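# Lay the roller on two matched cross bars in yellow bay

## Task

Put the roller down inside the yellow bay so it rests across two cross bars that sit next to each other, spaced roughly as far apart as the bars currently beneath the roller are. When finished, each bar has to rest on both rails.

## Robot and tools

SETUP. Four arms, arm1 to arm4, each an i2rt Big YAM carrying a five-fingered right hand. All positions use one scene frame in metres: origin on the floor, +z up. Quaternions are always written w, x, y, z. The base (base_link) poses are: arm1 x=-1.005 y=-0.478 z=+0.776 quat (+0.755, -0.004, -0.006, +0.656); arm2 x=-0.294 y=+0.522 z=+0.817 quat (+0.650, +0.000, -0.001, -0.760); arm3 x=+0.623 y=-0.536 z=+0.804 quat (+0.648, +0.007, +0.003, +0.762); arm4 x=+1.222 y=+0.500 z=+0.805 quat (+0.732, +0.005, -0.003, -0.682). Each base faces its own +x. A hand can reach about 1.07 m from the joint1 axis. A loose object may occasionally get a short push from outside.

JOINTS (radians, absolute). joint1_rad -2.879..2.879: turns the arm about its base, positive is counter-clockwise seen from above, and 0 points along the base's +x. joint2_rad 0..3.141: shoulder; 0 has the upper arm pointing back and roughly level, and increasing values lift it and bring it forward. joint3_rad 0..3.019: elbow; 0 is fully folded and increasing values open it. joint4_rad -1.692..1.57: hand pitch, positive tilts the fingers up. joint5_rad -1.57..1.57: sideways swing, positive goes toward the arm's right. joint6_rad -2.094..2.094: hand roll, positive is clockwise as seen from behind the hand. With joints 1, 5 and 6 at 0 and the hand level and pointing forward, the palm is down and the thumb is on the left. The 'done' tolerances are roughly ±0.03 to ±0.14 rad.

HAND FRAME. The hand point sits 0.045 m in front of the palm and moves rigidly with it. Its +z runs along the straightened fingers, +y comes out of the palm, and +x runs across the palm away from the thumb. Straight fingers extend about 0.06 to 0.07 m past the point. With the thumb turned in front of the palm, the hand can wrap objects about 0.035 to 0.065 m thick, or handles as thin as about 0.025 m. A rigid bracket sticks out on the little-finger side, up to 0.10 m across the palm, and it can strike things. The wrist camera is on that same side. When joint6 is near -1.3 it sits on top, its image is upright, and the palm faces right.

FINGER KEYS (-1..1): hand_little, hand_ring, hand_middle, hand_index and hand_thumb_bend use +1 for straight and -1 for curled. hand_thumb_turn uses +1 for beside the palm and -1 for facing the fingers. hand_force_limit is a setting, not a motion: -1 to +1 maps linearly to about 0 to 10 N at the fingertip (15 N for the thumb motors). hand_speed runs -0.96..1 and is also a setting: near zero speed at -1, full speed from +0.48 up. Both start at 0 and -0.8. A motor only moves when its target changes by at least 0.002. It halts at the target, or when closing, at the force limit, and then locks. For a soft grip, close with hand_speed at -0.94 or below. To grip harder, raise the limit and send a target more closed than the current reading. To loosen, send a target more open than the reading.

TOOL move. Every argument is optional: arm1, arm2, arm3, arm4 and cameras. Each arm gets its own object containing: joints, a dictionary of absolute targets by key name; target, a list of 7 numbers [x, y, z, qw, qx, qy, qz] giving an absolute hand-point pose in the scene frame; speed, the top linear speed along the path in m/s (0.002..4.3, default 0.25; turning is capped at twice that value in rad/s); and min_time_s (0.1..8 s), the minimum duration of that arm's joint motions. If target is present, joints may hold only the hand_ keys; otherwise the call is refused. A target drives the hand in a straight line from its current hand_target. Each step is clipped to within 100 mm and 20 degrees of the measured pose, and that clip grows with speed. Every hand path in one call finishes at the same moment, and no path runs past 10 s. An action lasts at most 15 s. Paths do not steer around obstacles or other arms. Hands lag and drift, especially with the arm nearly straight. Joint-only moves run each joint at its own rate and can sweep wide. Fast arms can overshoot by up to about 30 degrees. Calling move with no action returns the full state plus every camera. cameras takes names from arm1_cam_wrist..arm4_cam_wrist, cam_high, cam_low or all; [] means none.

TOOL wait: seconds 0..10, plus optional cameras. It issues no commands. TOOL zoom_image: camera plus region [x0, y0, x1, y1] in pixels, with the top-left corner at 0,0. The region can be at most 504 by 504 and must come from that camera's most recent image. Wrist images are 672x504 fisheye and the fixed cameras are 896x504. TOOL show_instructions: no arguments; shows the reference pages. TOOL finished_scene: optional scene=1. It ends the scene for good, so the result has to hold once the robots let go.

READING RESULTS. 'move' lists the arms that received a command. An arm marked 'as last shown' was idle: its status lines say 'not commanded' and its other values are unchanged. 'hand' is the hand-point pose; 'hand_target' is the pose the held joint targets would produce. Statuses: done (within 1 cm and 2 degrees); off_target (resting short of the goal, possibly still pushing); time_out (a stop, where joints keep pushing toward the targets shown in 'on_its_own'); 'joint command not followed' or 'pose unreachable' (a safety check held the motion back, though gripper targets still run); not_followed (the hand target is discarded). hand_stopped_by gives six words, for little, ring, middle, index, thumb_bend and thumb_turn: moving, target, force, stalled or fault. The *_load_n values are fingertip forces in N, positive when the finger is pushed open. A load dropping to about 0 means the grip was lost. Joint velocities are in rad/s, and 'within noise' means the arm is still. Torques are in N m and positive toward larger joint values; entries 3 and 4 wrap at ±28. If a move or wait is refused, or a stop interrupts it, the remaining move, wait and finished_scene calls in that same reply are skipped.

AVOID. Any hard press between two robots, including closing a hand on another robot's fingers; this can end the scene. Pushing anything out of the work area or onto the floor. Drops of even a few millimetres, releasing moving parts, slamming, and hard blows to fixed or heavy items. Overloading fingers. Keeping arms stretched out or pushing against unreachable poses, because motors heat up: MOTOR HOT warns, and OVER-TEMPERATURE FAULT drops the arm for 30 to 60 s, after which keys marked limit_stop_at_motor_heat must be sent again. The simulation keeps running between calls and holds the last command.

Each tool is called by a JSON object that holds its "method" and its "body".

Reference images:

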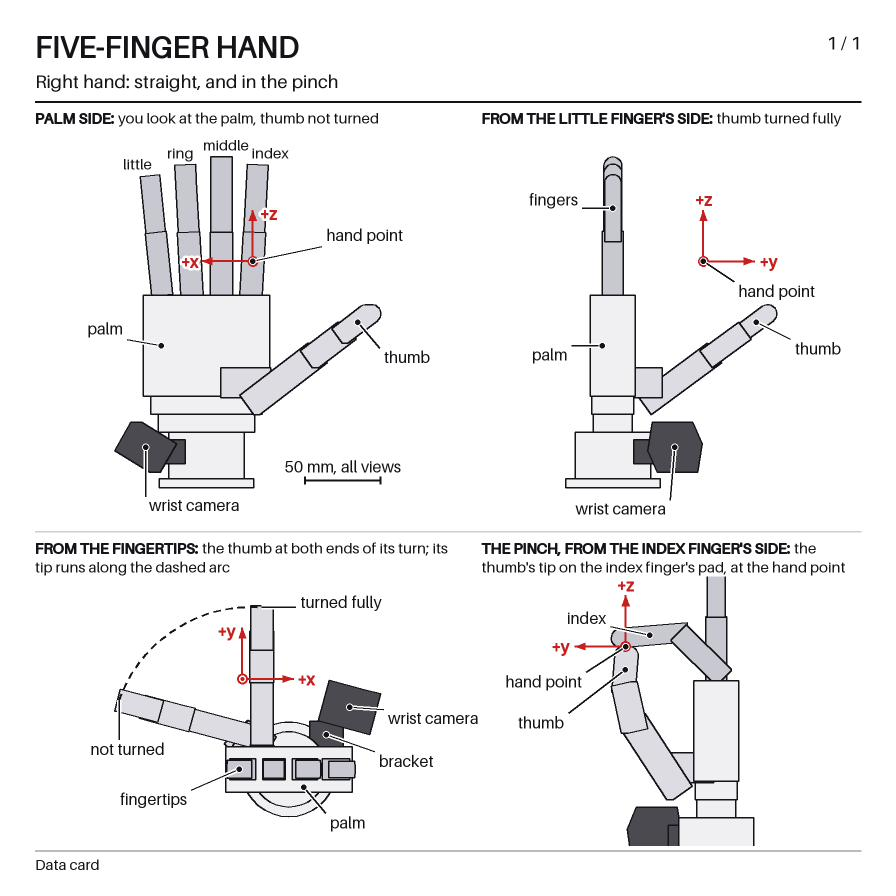

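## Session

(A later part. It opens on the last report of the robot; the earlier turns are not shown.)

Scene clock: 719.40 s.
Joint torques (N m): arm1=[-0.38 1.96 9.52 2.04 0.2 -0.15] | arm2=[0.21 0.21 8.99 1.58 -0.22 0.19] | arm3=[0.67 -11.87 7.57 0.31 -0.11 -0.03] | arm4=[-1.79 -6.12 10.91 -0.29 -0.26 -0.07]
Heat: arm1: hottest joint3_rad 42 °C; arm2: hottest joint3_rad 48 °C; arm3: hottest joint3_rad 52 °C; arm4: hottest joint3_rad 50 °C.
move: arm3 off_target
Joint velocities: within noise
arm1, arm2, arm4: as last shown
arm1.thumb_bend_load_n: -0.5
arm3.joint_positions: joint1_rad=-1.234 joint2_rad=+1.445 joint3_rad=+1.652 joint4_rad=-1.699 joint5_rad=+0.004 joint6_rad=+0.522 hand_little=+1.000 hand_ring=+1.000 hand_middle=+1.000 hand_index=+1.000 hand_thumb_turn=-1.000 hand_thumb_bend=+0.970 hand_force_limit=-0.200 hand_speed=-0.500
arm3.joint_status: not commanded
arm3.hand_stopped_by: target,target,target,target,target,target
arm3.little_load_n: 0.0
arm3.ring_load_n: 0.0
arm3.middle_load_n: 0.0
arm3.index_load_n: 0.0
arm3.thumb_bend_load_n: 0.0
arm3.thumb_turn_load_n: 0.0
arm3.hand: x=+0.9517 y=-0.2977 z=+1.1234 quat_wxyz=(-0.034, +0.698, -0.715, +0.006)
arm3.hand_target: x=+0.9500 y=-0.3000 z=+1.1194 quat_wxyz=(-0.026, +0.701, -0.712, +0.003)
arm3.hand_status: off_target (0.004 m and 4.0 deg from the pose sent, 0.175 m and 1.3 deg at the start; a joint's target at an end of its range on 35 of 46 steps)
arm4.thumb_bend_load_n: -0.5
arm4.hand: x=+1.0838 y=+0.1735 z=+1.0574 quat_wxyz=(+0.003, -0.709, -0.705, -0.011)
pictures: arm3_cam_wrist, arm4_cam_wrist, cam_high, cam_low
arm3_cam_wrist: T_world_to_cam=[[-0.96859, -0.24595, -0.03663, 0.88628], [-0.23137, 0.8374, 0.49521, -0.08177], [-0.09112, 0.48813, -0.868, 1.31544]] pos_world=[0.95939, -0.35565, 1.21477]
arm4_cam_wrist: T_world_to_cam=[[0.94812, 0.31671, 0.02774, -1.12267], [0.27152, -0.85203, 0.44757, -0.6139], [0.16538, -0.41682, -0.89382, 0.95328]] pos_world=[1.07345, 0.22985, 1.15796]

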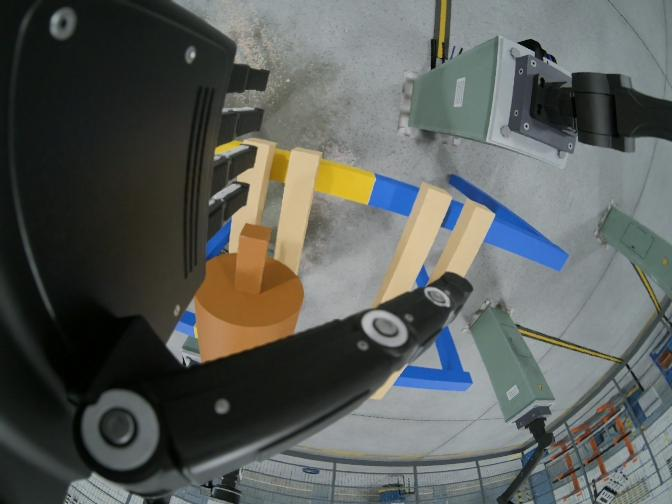

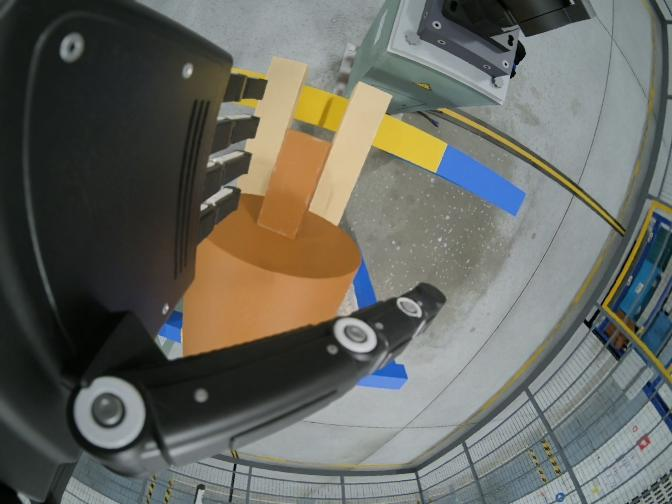

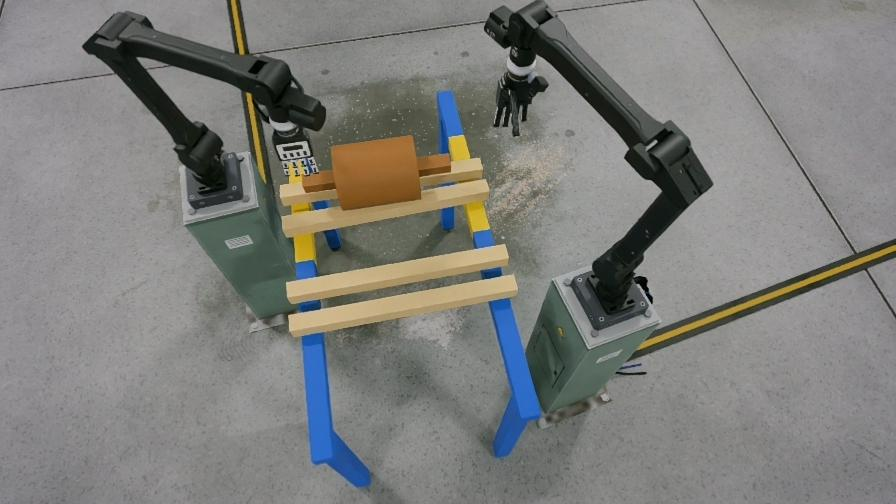

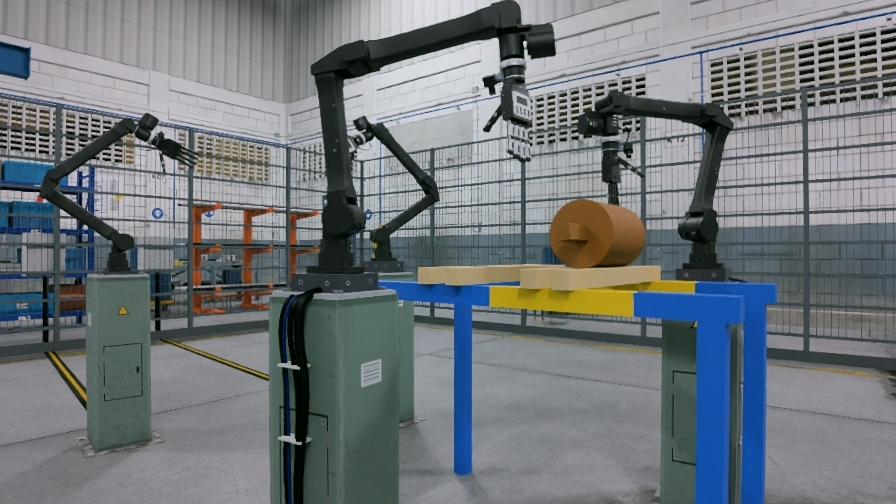

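{"method": "move", "body": {"arm4": {"target": [0.985, 0.222, 1.04, 0, 0.712, 0.702, 0], "speed": 0.25}}}

{"method": "move", "body": {"arm4": {"target": [0.985, 0.222, 0.855, 0, 0.712, 0.702, 0], "speed": 0.15}, "cameras": ["cam_low", "cam_high", "arm4_cam_wrist"]}}

{"method": "zoom_image", "body": {"camera": "cam_high", "region": [260, 120, 380, 240]}}

Scene clock: 756.97 s.
Joint torques (N m): arm1=[-0.38 1.9 9.54 2.03 0.21 -0.15] | arm2=[0.21 0.26 8.99 1.58 -0.22 0.18] | arm3=[0.79 -11.87 7.54 0.32 -0.11 -0.03] | arm4=[-0.85 -6.59 8.96 0.39 -0.25 -0.07]
Heat: arm1: hottest joint3_rad 42 °C; arm2: hottest joint3_rad 48 °C; arm3: hottest joint3_rad 50 °C; arm4: hottest joint3_rad 49 °C.
move: arm4 done
Joint velocities: within noise
arm1.joint_positions: joint1_rad=-0.078 joint2_rad=+0.628 joint3_rad=+1.375 joint4_rad=-1.214 joint5_rad=+0.151 joint6_rad=-1.217 hand_little=+1.000 hand_ring=+1.000 hand_middle=+1.000 hand_index=+1.000 hand_thumb_turn=+1.000 hand_thumb_bend=+1.000 hand_force_limit=+0.000 hand_speed=-0.800
arm1.joint_status: not commanded
arm1.hand_stopped_by: target,target,target,target,target,target
arm1.little_load_n: 0.0
arm1.ring_load_n: 0.0
arm1.middle_load_n: 0.0
arm1.index_load_n: 0.0
arm1.thumb_bend_load_n: 0.0
arm1.thumb_turn_load_n: 0.0
arm1.hand: x=-0.8871 y=-0.2563 z=+1.2843 quat_wxyz=(-0.349, +0.761, +0.374, +0.398)
arm1.hand_target: x=-0.8876 y=-0.2578 z=+1.2924 quat_wxyz=(-0.356, +0.757, +0.372, +0.403)
arm1.hand_status: not commanded
arm2.joint_positions: joint1_rad=-0.309 joint2_rad=+0.613 joint3_rad=+1.400 joint4_rad=-1.280 joint5_rad=-0.255 joint6_rad=-1.443 hand_little=+1.000 hand_ring=+1.000 hand_middle=+1.000 hand_index=+1.000 hand_thumb_turn=+1.000 hand_thumb_bend=+1.000 hand_force_limit=+0.000 hand_speed=-0.800
arm2.joint_status: not commanded
arm2.hand_stopped_by: target,target,target,target,target,target
arm2.little_load_n: 0.0
arm2.ring_load_n: 0.0
arm2.middle_load_n: 0.0
arm2.index_load_n: 0.0
arm2.thumb_bend_load_n: 0.0
arm2.thumb_turn_load_n: 0.0
arm2.hand: x=-0.4104 y=+0.3052 z=+1.3269 quat_wxyz=(+0.352, +0.457, -0.721, +0.384)
arm2.hand_target: x=-0.4099 y=+0.3063 z=+1.3357 quat_wxyz=(+0.359, +0.455, -0.716, +0.388)
arm2.hand_status: not commanded
arm3: as last shown
arm4.joint_positions: joint1_rad=-0.939 joint2_rad=+1.326 joint3_rad=+1.303 joint4_rad=-1.551 joint5_rad=+0.006 joint6_rad=+0.722 hand_little=+1.000 hand_ring=+1.000 hand_middle=+1.000 hand_index=+1.000 hand_thumb_turn=-1.000 hand_thumb_bend=+0.970 hand_force_limit=-0.200 hand_speed=-0.500
arm4.joint_status: not commanded
arm4.hand_stopped_by: target,target,target,target,target,target
arm4.little_load_n: 0.0
arm4.ring_load_n: -0.5
arm4.middle_load_n: 0.0
arm4.index_load_n: 0.0
arm4.thumb_bend_load_n: 0.0
arm4.thumb_turn_load_n: 0.0
arm4.hand: x=+0.9904 y=+0.2249 z=+1.0383 quat_wxyz=(+0.000, -0.714, -0.700, -0.007)
arm4.hand_target: x=+0.9851 y=+0.2220 z=+1.0400 quat_wxyz=(+0.000, -0.712, -0.702, +0.000)
arm4.hand_status: done (0.006 m and 0.9 deg from the pose sent, 0.111 m and 1.4 deg at the start)
pictures: none

Scene clock: 758.87 s.
Joint torques (N m): arm1=[-0.32 1.9 9.48 2.02 0.21 -0.14] | arm2=[0.21 0.21 8.99 1.58 -0.22 0.18] | arm3=[0.79 -11.87 7.56 0.28 -0.11 -0.02] | arm4=[-1.03 -7.18 6.94 0.44 -0.25 -0.07]
Heat: arm1: hottest joint3_rad 42 °C; arm2: hottest joint3_rad 48 °C; arm3: hottest joint3_rad 50 °C; arm4: hottest joint3_rad 49 °C.
move: arm4 done
Joint velocities: within noise
arm1, arm2, arm3: as last shown
arm4.joint_positions: joint1_rad=-0.939 joint2_rad=+1.465 joint3_rad=+0.945 joint4_rad=-1.045 joint5_rad=+0.006 joint6_rad=+0.720 hand_little=+1.000 hand_ring=+1.000 hand_middle=+1.000 hand_index=+1.000 hand_thumb_turn=-1.000 hand_thumb_bend=+0.970 hand_force_limit=-0.200 hand_speed=-0.500
arm4.joint_status: not commanded
arm4.hand_stopped_by: target,target,target,target,target,target
arm4.little_load_n: 0.0
arm4.ring_load_n: 0.0
arm4.middle_load_n: 0.0
arm4.index_load_n: 0.0
arm4.thumb_bend_load_n: 0.0
arm4.thumb_turn_load_n: 0.0
arm4.hand: x=+0.9880 y=+0.2220 z=+0.8574 quat_wxyz=(+0.001, -0.713, -0.701, -0.002)
arm4.hand_target: x=+0.9851 y=+0.2220 z=+0.8550 quat_wxyz=(+0.000, -0.712, -0.702, +0.000)
arm4.hand_status: done (0.004 m and 0.3 deg from the pose sent, 0.183 m and 0.9 deg at the start)
pictures: arm4_cam_wrist, cam_high, cam_low
arm4_cam_wrist: T_world_to_cam=[[0.95156, 0.30716, 0.01332, -1.03052], [0.26703, -0.84716, 0.45937, -0.46371], [0.15238, -0.43356, -0.88815, 0.82225]] pos_world=[0.97914, 0.28019, 0.95702]

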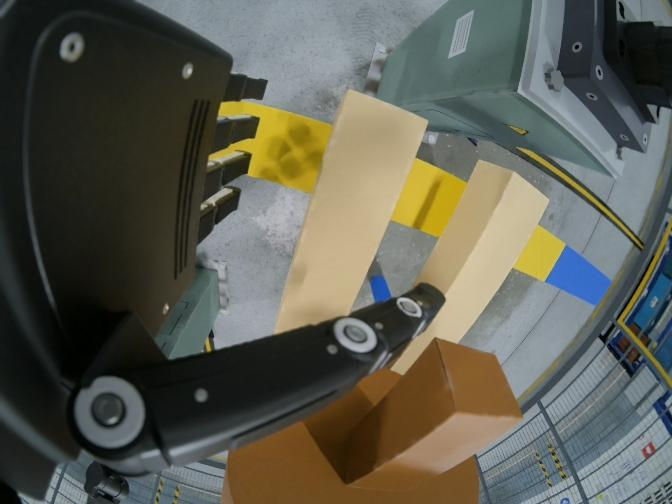

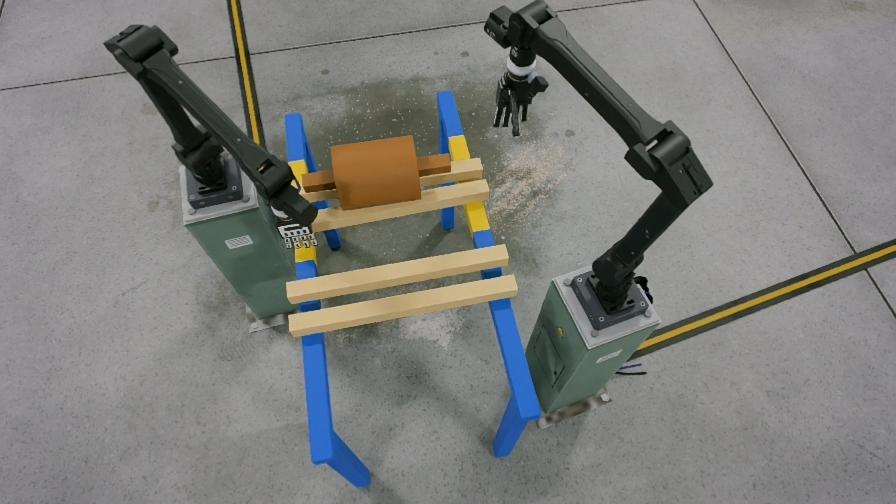

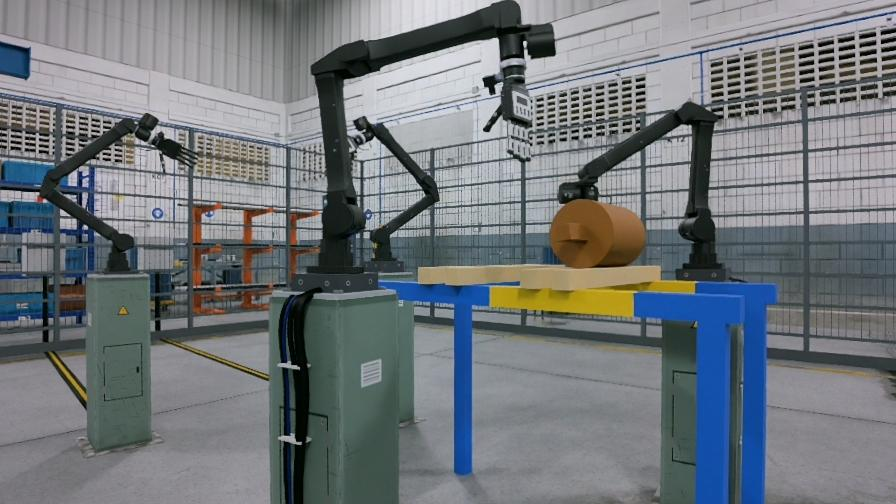

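Scaled by 4.200 from the camera's image (finer frame: 1280x720).

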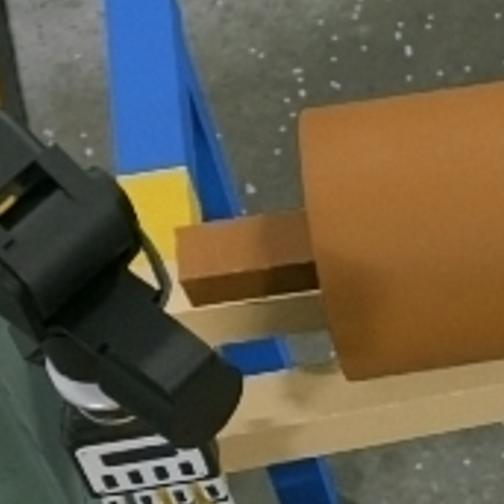

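{"method": "move", "body": {"arm4": {"target": [1.043, 0.222, 0.855, 0, 0.712, 0.702, 0], "speed": 0.08}, "cameras": ["cam_low", "cam_high", "arm4_cam_wrist"]}}

{"method": "zoom_image", "body": {"camera": "cam_high", "region": [260, 120, 380, 240]}}

{"method": "zoom_image", "body": {"camera": "cam_high", "region": [400, 120, 520, 240]}}

Scene clock: 766.87 s.
Joint torques (N m): arm1=[-0.32 1.85 9.48 2.04 0.21 -0.14] | arm2=[0.15 0.21 8.98 1.58 -0.22 0.19] | arm3=[0.73 -11.75 7.56 0.31 -0.11 -0.03] | arm4=[1.2 -7.06 6.28 0.17 -0.58 0.15]
Heat: arm1: hottest joint3_rad 42 °C; arm2: hottest joint3_rad 48 °C; arm3: hottest joint3_rad 49 °C; arm4: hottest joint3_rad 49 °C.
move: arm4 done
Joint velocities: within noise
arm1, arm2, arm3: as last shown
arm4.joint_positions: joint1_rad=-0.859 joint2_rad=+1.374 joint3_rad=+0.840 joint4_rad=-1.032 joint5_rad=+0.014 joint6_rad=+0.806 hand_little=+1.000 hand_ring=+1.000 hand_middle=+1.000 hand_index=+1.000 hand_thumb_turn=-1.000 hand_thumb_bend=+0.970 hand_force_limit=-0.200 hand_speed=-0.500
arm4.joint_status: not commanded
arm4.hand_stopped_by: target,target,target,target,target,target
arm4.little_load_n: 0.0
arm4.ring_load_n: 0.5
arm4.middle_load_n: 0.0
arm4.index_load_n: 0.0
arm4.thumb_bend_load_n: 0.0
arm4.thumb_turn_load_n: 0.0
arm4.hand: x=+1.0346 y=+0.2273 z=+0.8535 quat_wxyz=(+0.005, -0.715, -0.699, -0.003)
arm4.hand_target: x=+1.0429 y=+0.2222 z=+0.8550 quat_wxyz=(+0.000, -0.712, -0.702, +0.000)
arm4.hand_status: done (0.010 m and 0.8 deg from the pose sent, 0.055 m and 0.3 deg at the start)
pictures: arm4_cam_wrist, cam_high, cam_low
arm4_cam_wrist: T_world_to_cam=[[0.95334, 0.30166, 0.01184, -1.07583], [0.26391, -0.85181, 0.45252, -0.45986], [0.14659, -0.42828, -0.89167, 0.8218]] pos_world=[1.02653, 0.28478, 0.95361]

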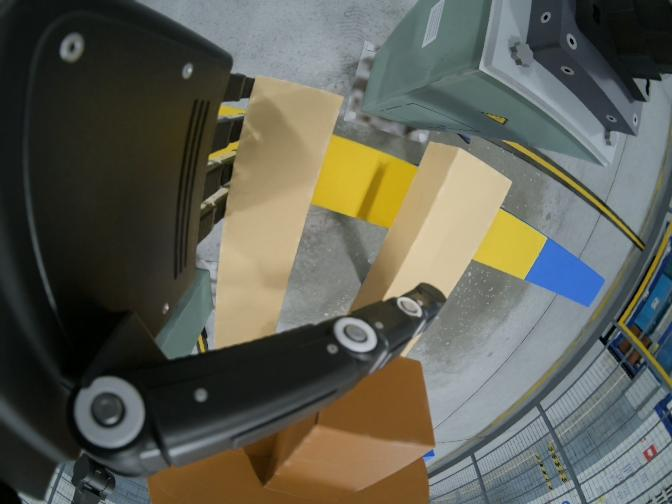

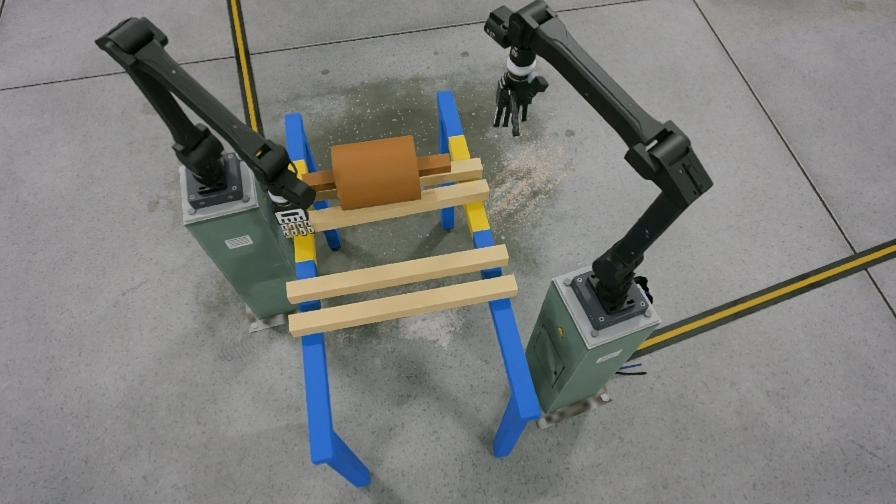

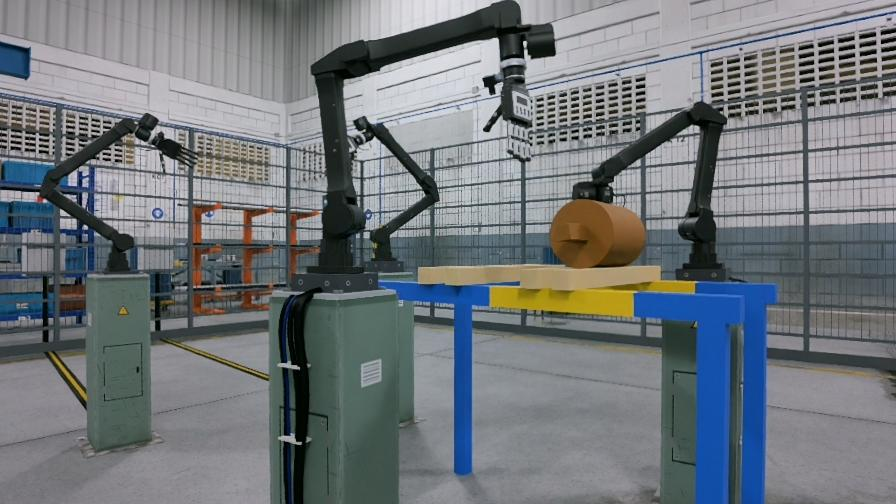

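Scaled by 4.200 from the camera's image (finer frame: 1280x720).

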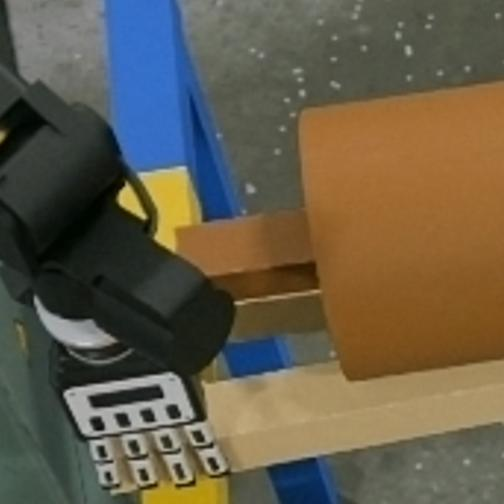

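Scaled by 4.200 from the camera's image (finer frame: 1280x720).

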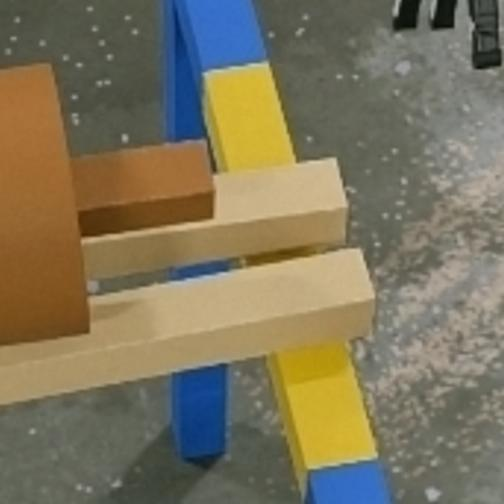

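{"method": "move", "body": {"arm4": {"target": [1.062, 0.220, 0.857, 0, 0.712, 0.702, 0], "speed": 0.06}, "cameras": ["cam_low", "cam_high", "arm4_cam_wrist"]}}

{"method": "zoom_image", "body": {"camera": "cam_high", "region": [260, 120, 380, 240]}}

{"method": "zoom_image", "body": {"camera": "cam_high", "region": [400, 120, 520, 240]}}

Scene clock: 775.60 s.
Joint torques (N m): arm1=[-0.32 1.9 9.54 2.06 0.21 -0.15] | arm2=[0.26 0.21 8.98 1.59 -0.22 0.19] | arm3=[0.67 -11.87 7.56 0.28 -0.1 -0.02] | arm4=[2.26 -7.12 6.09 -0.4 -1.17 0.17]
Heat: arm1: hottest joint3_rad 43 °C; arm2: hottest joint3_rad 48 °C; arm3: hottest joint3_rad 49 °C; arm4: hottest joint3_rad 49 °C.
move: arm4 off_target
Joint velocities: within noise
arm1, arm2, arm3: as last shown
arm4.joint_positions: joint1_rad=-0.828 joint2_rad=+1.346 joint3_rad=+0.817 joint4_rad=-1.024 joint5_rad=+0.028 joint6_rad=+0.846 hand_little=+1.000 hand_ring=+1.000 hand_middle=+1.000 hand_index=+1.000 hand_thumb_turn=-1.000 hand_thumb_bend=+0.970 hand_force_limit=-0.200 hand_speed=-0.500
arm4.joint_status: not commanded
arm4.hand_stopped_by: target,target,target,target,target,target
arm4.little_load_n: 0.5
arm4.ring_load_n: 0.5
arm4.middle_load_n: 0.0
arm4.index_load_n: 0.0
arm4.thumb_bend_load_n: 0.0
arm4.thumb_turn_load_n: 0.0
arm4.hand: x=+1.0442 y=+0.2255 z=+0.8539 quat_wxyz=(+0.011, -0.718, -0.696, +0.005)
arm4.hand_target: x=+1.0615 y=+0.2206 z=+0.8568 quat_wxyz=(+0.000, -0.712, -0.702, +0.000)
arm4.hand_status: off_target (0.019 m and 1.7 deg from the pose sent, 0.029 m and 0.8 deg at the start)
pictures: arm4_cam_wrist, cam_high, cam_low
arm4_cam_wrist: T_world_to_cam=[[0.95613, 0.29286, -0.00753, -1.06878], [0.26506, -0.85385, 0.44797, -0.46095], [0.12476, -0.43031, -0.89402, 0.84529]] pos_world=[1.03861, 0.28315, 0.95415]

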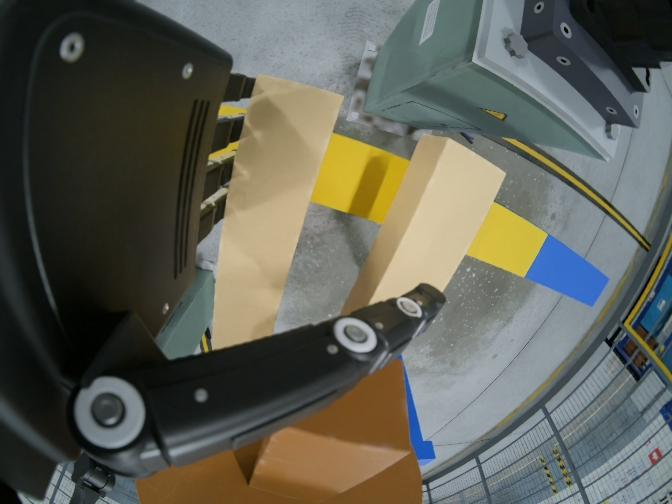

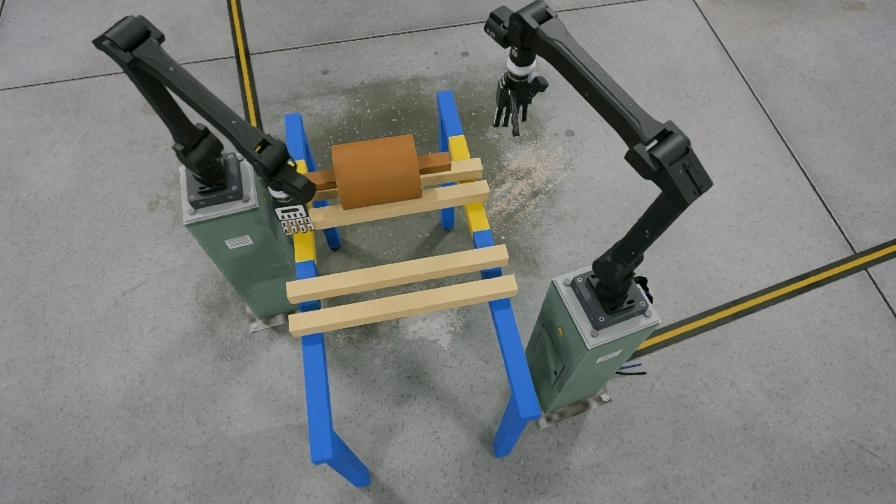

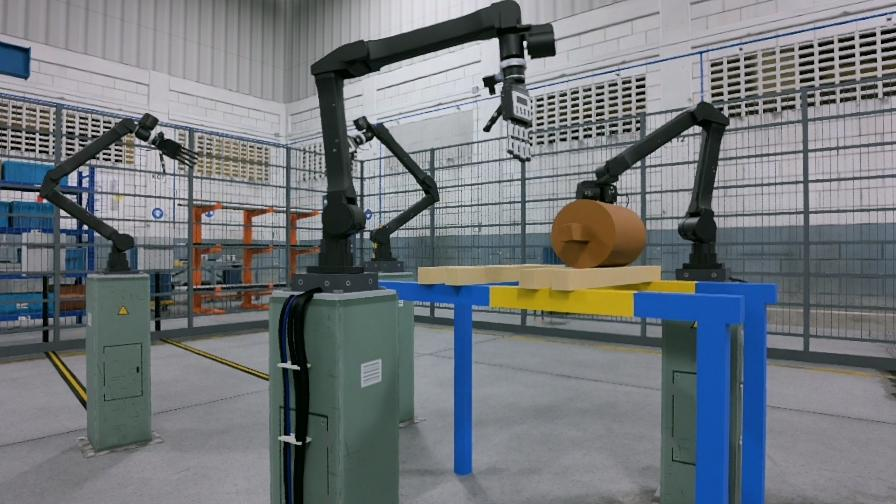

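Scaled by 4.200 from the camera's image (finer frame: 1280x720).

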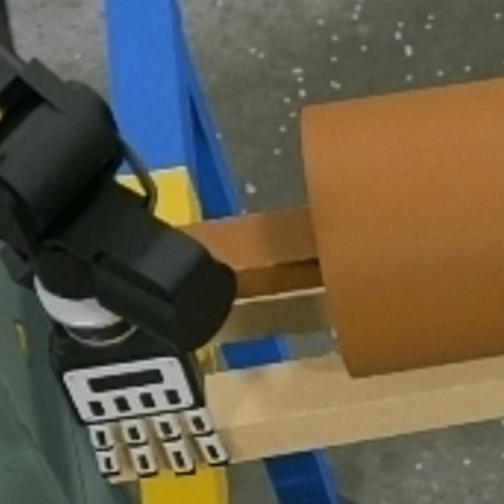

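Scaled by 4.200 from the camera's image (finer frame: 1280x720).

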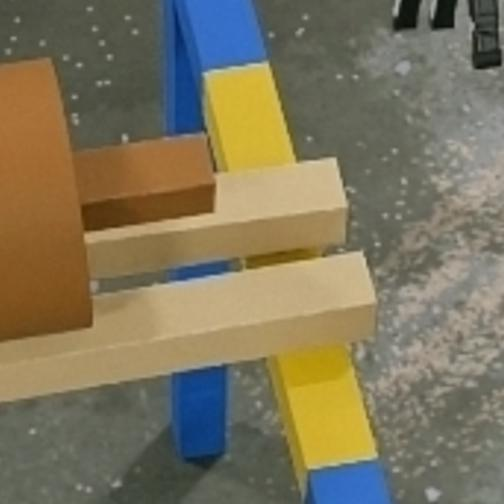

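{"method": "move", "body": {"arm4": {"target": [1.073, 0.220, 0.858, 0, 0.712, 0.702, 0], "speed": 0.06}, "cameras": ["cam_low", "cam_high"]}}

{"method": "zoom_image", "body": {"camera": "cam_high", "region": [260, 120, 380, 240]}}

{"method": "zoom_image", "body": {"camera": "cam_high", "region": [400, 120, 520, 240]}}

Scene clock: 785.60 s.
Joint torques (N m): arm1=[-0.26 1.9 9.52 2.04 0.21 -0.14] | arm2=[0.15 0.21 8.98 1.58 -0.22 0.19] | arm3=[0.79 -11.81 7.57 0.31 -0.11 -0.02] | arm4=[2.78 -7.06 6.08 -0.59 -1.43 0.11]
Heat: arm1: hottest joint3_rad 43 °C; arm2: hottest joint3_rad 48 °C; arm3: hottest joint3_rad 49 °C; arm4: hottest joint3_rad 48 °C.
move: arm4 off_target
Joint velocities: within noise
arm1, arm2, arm3: as last shown
arm1.ring_load_n: 0.5
arm1.thumb_turn_load_n: 0.5
arm4.joint_positions: joint1_rad=-0.810 joint2_rad=+1.327 joint3_rad=+0.801 joint4_rad=-1.023 joint5_rad=+0.034 joint6_rad=+0.877 hand_little=+1.000 hand_ring=+1.000 hand_middle=+1.000 hand_index=+1.000 hand_thumb_turn=-1.000 hand_thumb_bend=+0.970 hand_force_limit=-0.200 hand_speed=-0.500
arm4.joint_status: not commanded
arm4.hand_stopped_by: target,target,target,target,target,target
arm4.little_load_n: 0.0
arm4.ring_load_n: 0.5
arm4.middle_load_n: 0.0
arm4.index_load_n: 0.0
arm4.thumb_bend_load_n: 0.0
arm4.thumb_turn_load_n: 0.0
arm4.hand: x=+1.0510 y=+0.2257 z=+0.8539 quat_wxyz=(+0.014, -0.723, -0.691, +0.007)
arm4.hand_target: x=+1.0722 y=+0.2209 z=+0.8576 quat_wxyz=(+0.000, -0.712, -0.702, +0.000)
arm4.hand_status: off_target (0.023 m and 2.5 deg from the pose sent, 0.030 m and 1.7 deg at the start)
pictures: cam_high, cam_low

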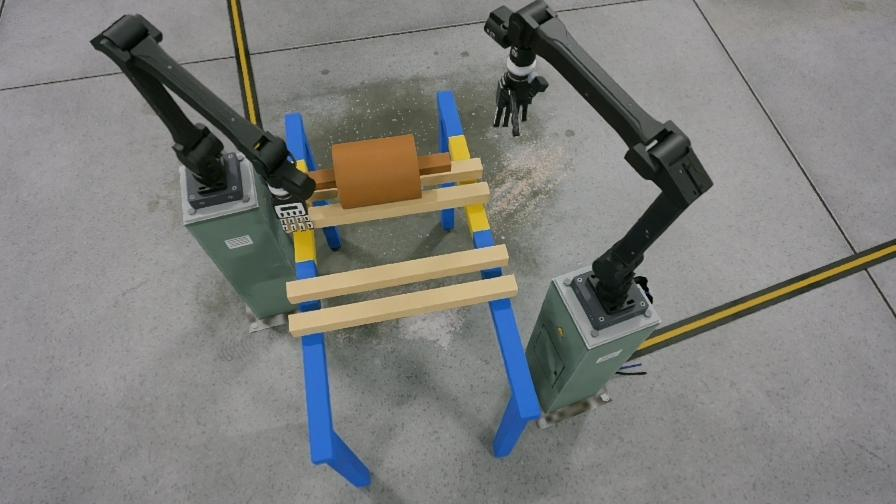

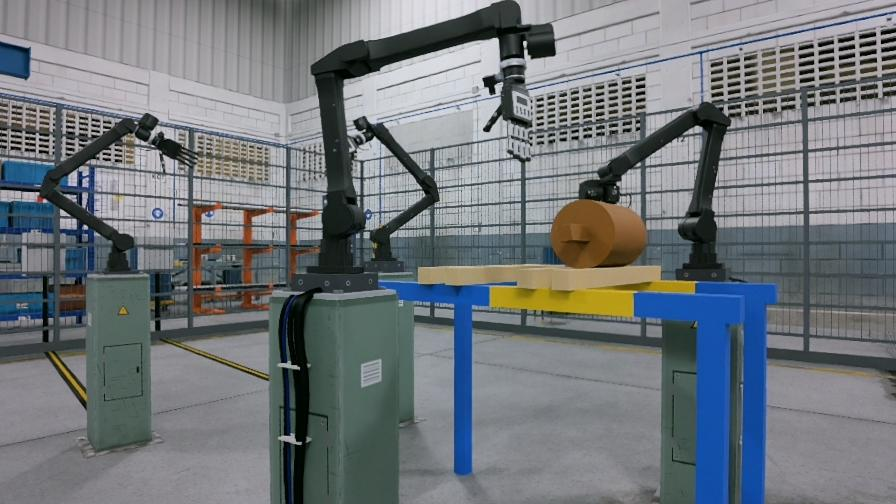

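Scaled by 4.200 from the camera's image (finer frame: 1280x720).

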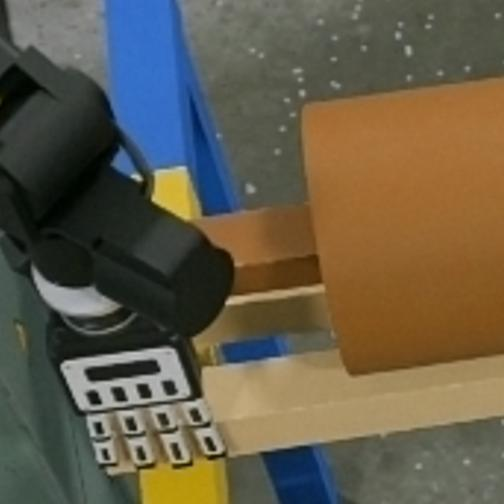

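Scaled by 4.200 from the camera's image (finer frame: 1280x720).

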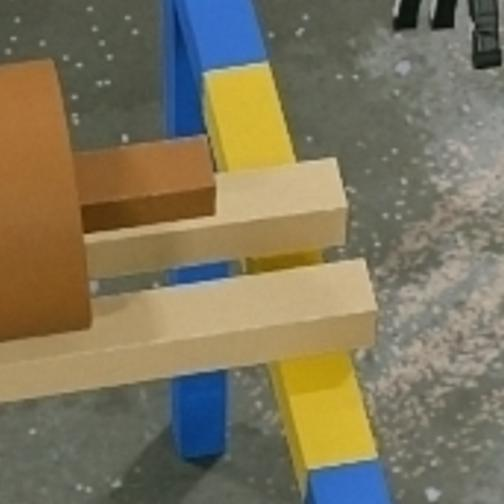

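{"method": "move", "body": {"arm4": {"target": [1.015, 0.225, 0.875, 0, 0.712, 0.702, 0], "speed": 0.12}}}

{"method": "move", "body": {"arm4": {"target": [1.0, 0.26, 1.08, 0, 0.712, 0.702, 0], "speed": 0.25}, "cameras": ["cam_low", "cam_high"]}}

{"method": "zoom_image", "body": {"camera": "cam_high", "region": [260, 120, 380, 240]}}

{"method": "zoom_image", "body": {"camera": "cam_high", "region": [400, 120, 520, 240]}}

{"method": "zoom_image", "body": {"camera": "cam_low", "region": [490, 170, 690, 310]}}

Scene clock: 798.70 s.
Joint torques (N m): arm1=[-0.38 1.96 9.52 2.03 0.22 -0.14] | arm2=[0.21 0.21 8.99 1.57 -0.22 0.19] | arm3=[0.85 -11.75 7.58 0.28 -0.11 -0.03] | arm4=[-1.38 -5.42 9.62 -0.28 -0.25 -0.1]
Heat: arm1: hottest joint3_rad 43 °C; arm2: hottest joint3_rad 48 °C; arm3: hottest joint3_rad 48 °C; arm4: hottest joint3_rad 48 °C.
move: arm4 off_target
Joint velocities: within noise
arm1, arm2, arm3: as last shown
arm1.ring_load_n: 0.0
arm4.joint_positions: joint1_rad=-0.885 joint2_rad=+1.367 joint3_rad=+0.877 joint4_rad=-1.080 joint5_rad=+0.007 joint6_rad=+0.768 hand_little=+1.000 hand_ring=+1.000 hand_middle=+1.000 hand_index=+1.000 hand_thumb_turn=-1.000 hand_thumb_bend=+0.970 hand_force_limit=-0.200 hand_speed=-0.500
arm4.joint_status: not commanded
arm4.hand_stopped_by: target,target,target,target,target,target
arm4.little_load_n: 0.0
arm4.ring_load_n: 0.0
arm4.middle_load_n: 0.0
arm4.index_load_n: 0.0
arm4.thumb_bend_load_n: 0.0
arm4.thumb_turn_load_n: 0.0
arm4.hand: x=+1.0262 y=+0.2303 z=+0.8686 quat_wxyz=(+0.001, -0.711, -0.703, -0.005)
arm4.hand_target: x=+1.0151 y=+0.2251 z=+0.8750 quat_wxyz=(+0.000, -0.712, -0.702, +0.000)
arm4.hand_status: off_target (0.014 m and 0.6 deg from the pose sent, 0.042 m and 2.5 deg at the start)
pictures: none

Scene clock: 800.30 s.
Joint torques (N m): arm1=[-0.32 2.02 9.51 2.03 0.21 -0.15] | arm2=[0.21 0.21 8.99 1.58 -0.22 0.19] | arm3=[0.67 -11.75 7.6 0.31 -0.11 -0.03] | arm4=[-1.79 -5.6 10.78 -0.29 -0.25 -0.09]
Heat: arm1: hottest joint3_rad 43 °C; arm2: hottest joint3_rad 48 °C; arm3: hottest joint3_rad 48 °C; arm4: hottest joint3_rad 48 °C.
move: arm4 off_target
Joint velocities: within noise
arm1, arm2, arm3: as last shown
arm1.thumb_turn_load_n: 0.0
arm3.middle_load_n: 0.5
arm4.joint_positions: joint1_rad=-0.983 joint2_rad=+1.239 joint3_rad=+1.303 joint4_rad=-1.645 joint5_rad=+0.006 joint6_rad=+0.667 hand_little=+1.000 hand_ring=+1.000 hand_middle=+1.000 hand_index=+1.000 hand_thumb_turn=-1.000 hand_thumb_bend=+0.970 hand_force_limit=-0.200 hand_speed=-0.500
arm4.joint_status: not commanded
arm4.hand_stopped_by: target,target,target,target,target,target
arm4.little_load_n: 0.0
arm4.ring_load_n: 0.0
arm4.middle_load_n: 0.0
arm4.index_load_n: 0.0
arm4.thumb_bend_load_n: 0.0
arm4.thumb_turn_load_n: 0.5
arm4.hand: x=+1.0085 y=+0.2603 z=+1.0687 quat_wxyz=(+0.000, -0.710, -0.704, -0.010)
arm4.hand_target: x=+1.0003 y=+0.2601 z=+1.0799 quat_wxyz=(+0.000, -0.712, -0.702, +0.000)
arm4.hand_status: off_target (0.014 m and 1.3 deg from the pose sent, 0.215 m and 0.6 deg at the start)
pictures: cam_high, cam_low

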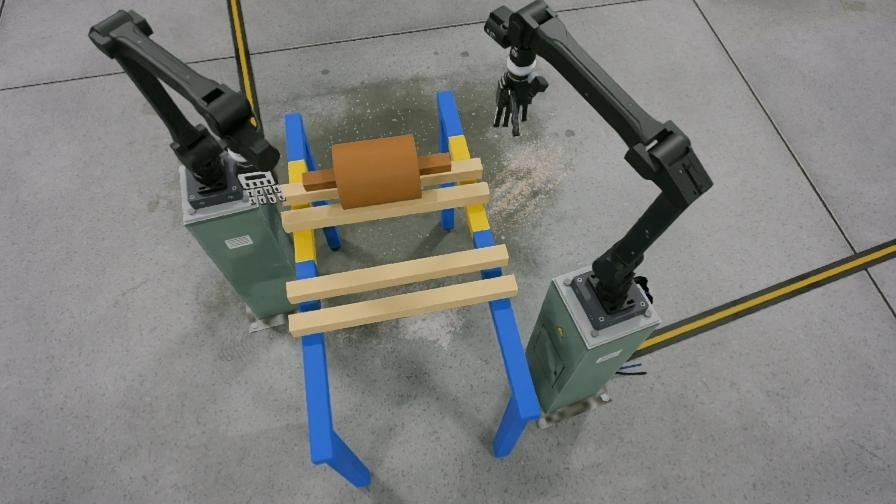

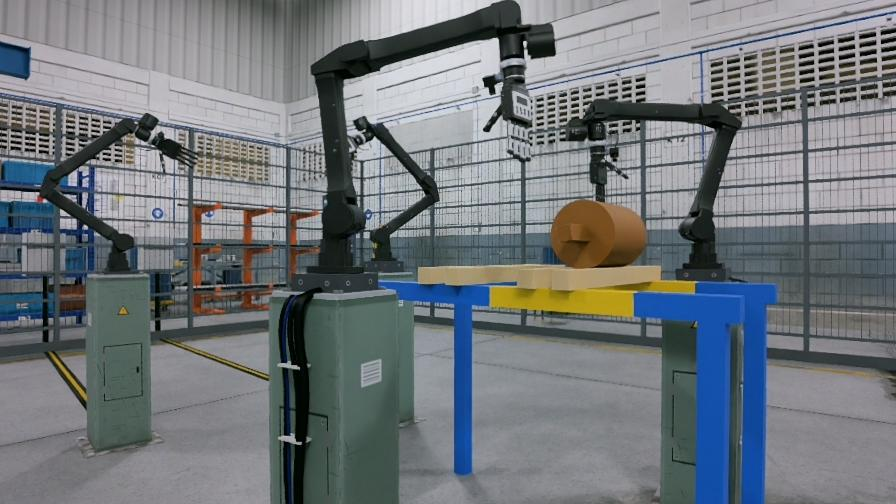

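Scaled by 4.200 from the camera's image (finer frame: 1280x720).

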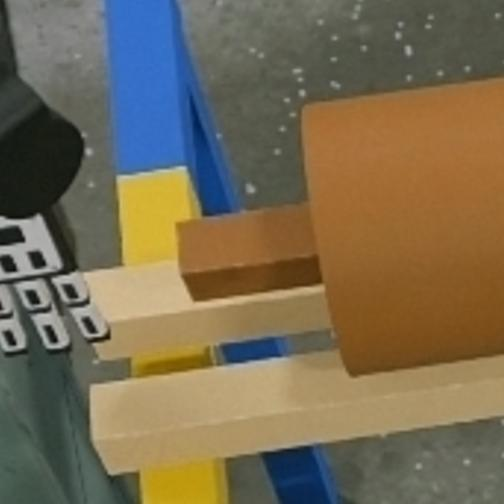

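Scaled by 4.200 from the camera's image (finer frame: 1280x720).

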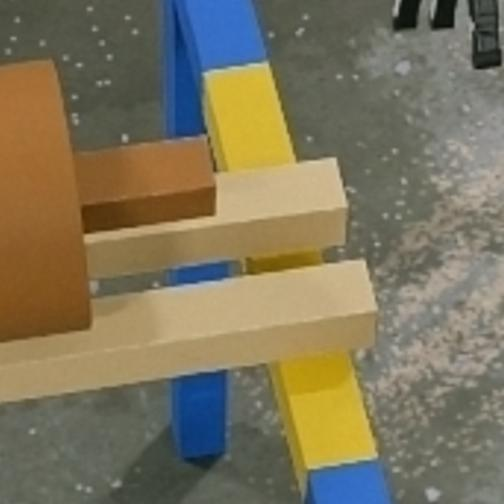

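Scaled by 2.520 from the camera's image (finer frame: 1280x720).

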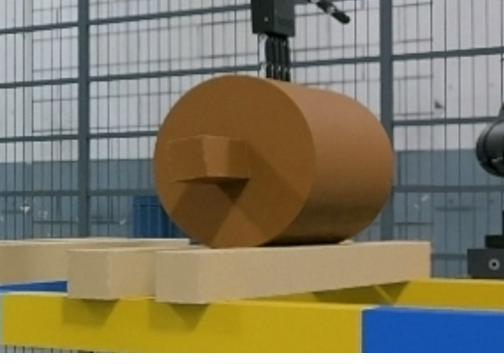

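{"method": "finished_scene", "body": {}}

The scene is finished: the task was done.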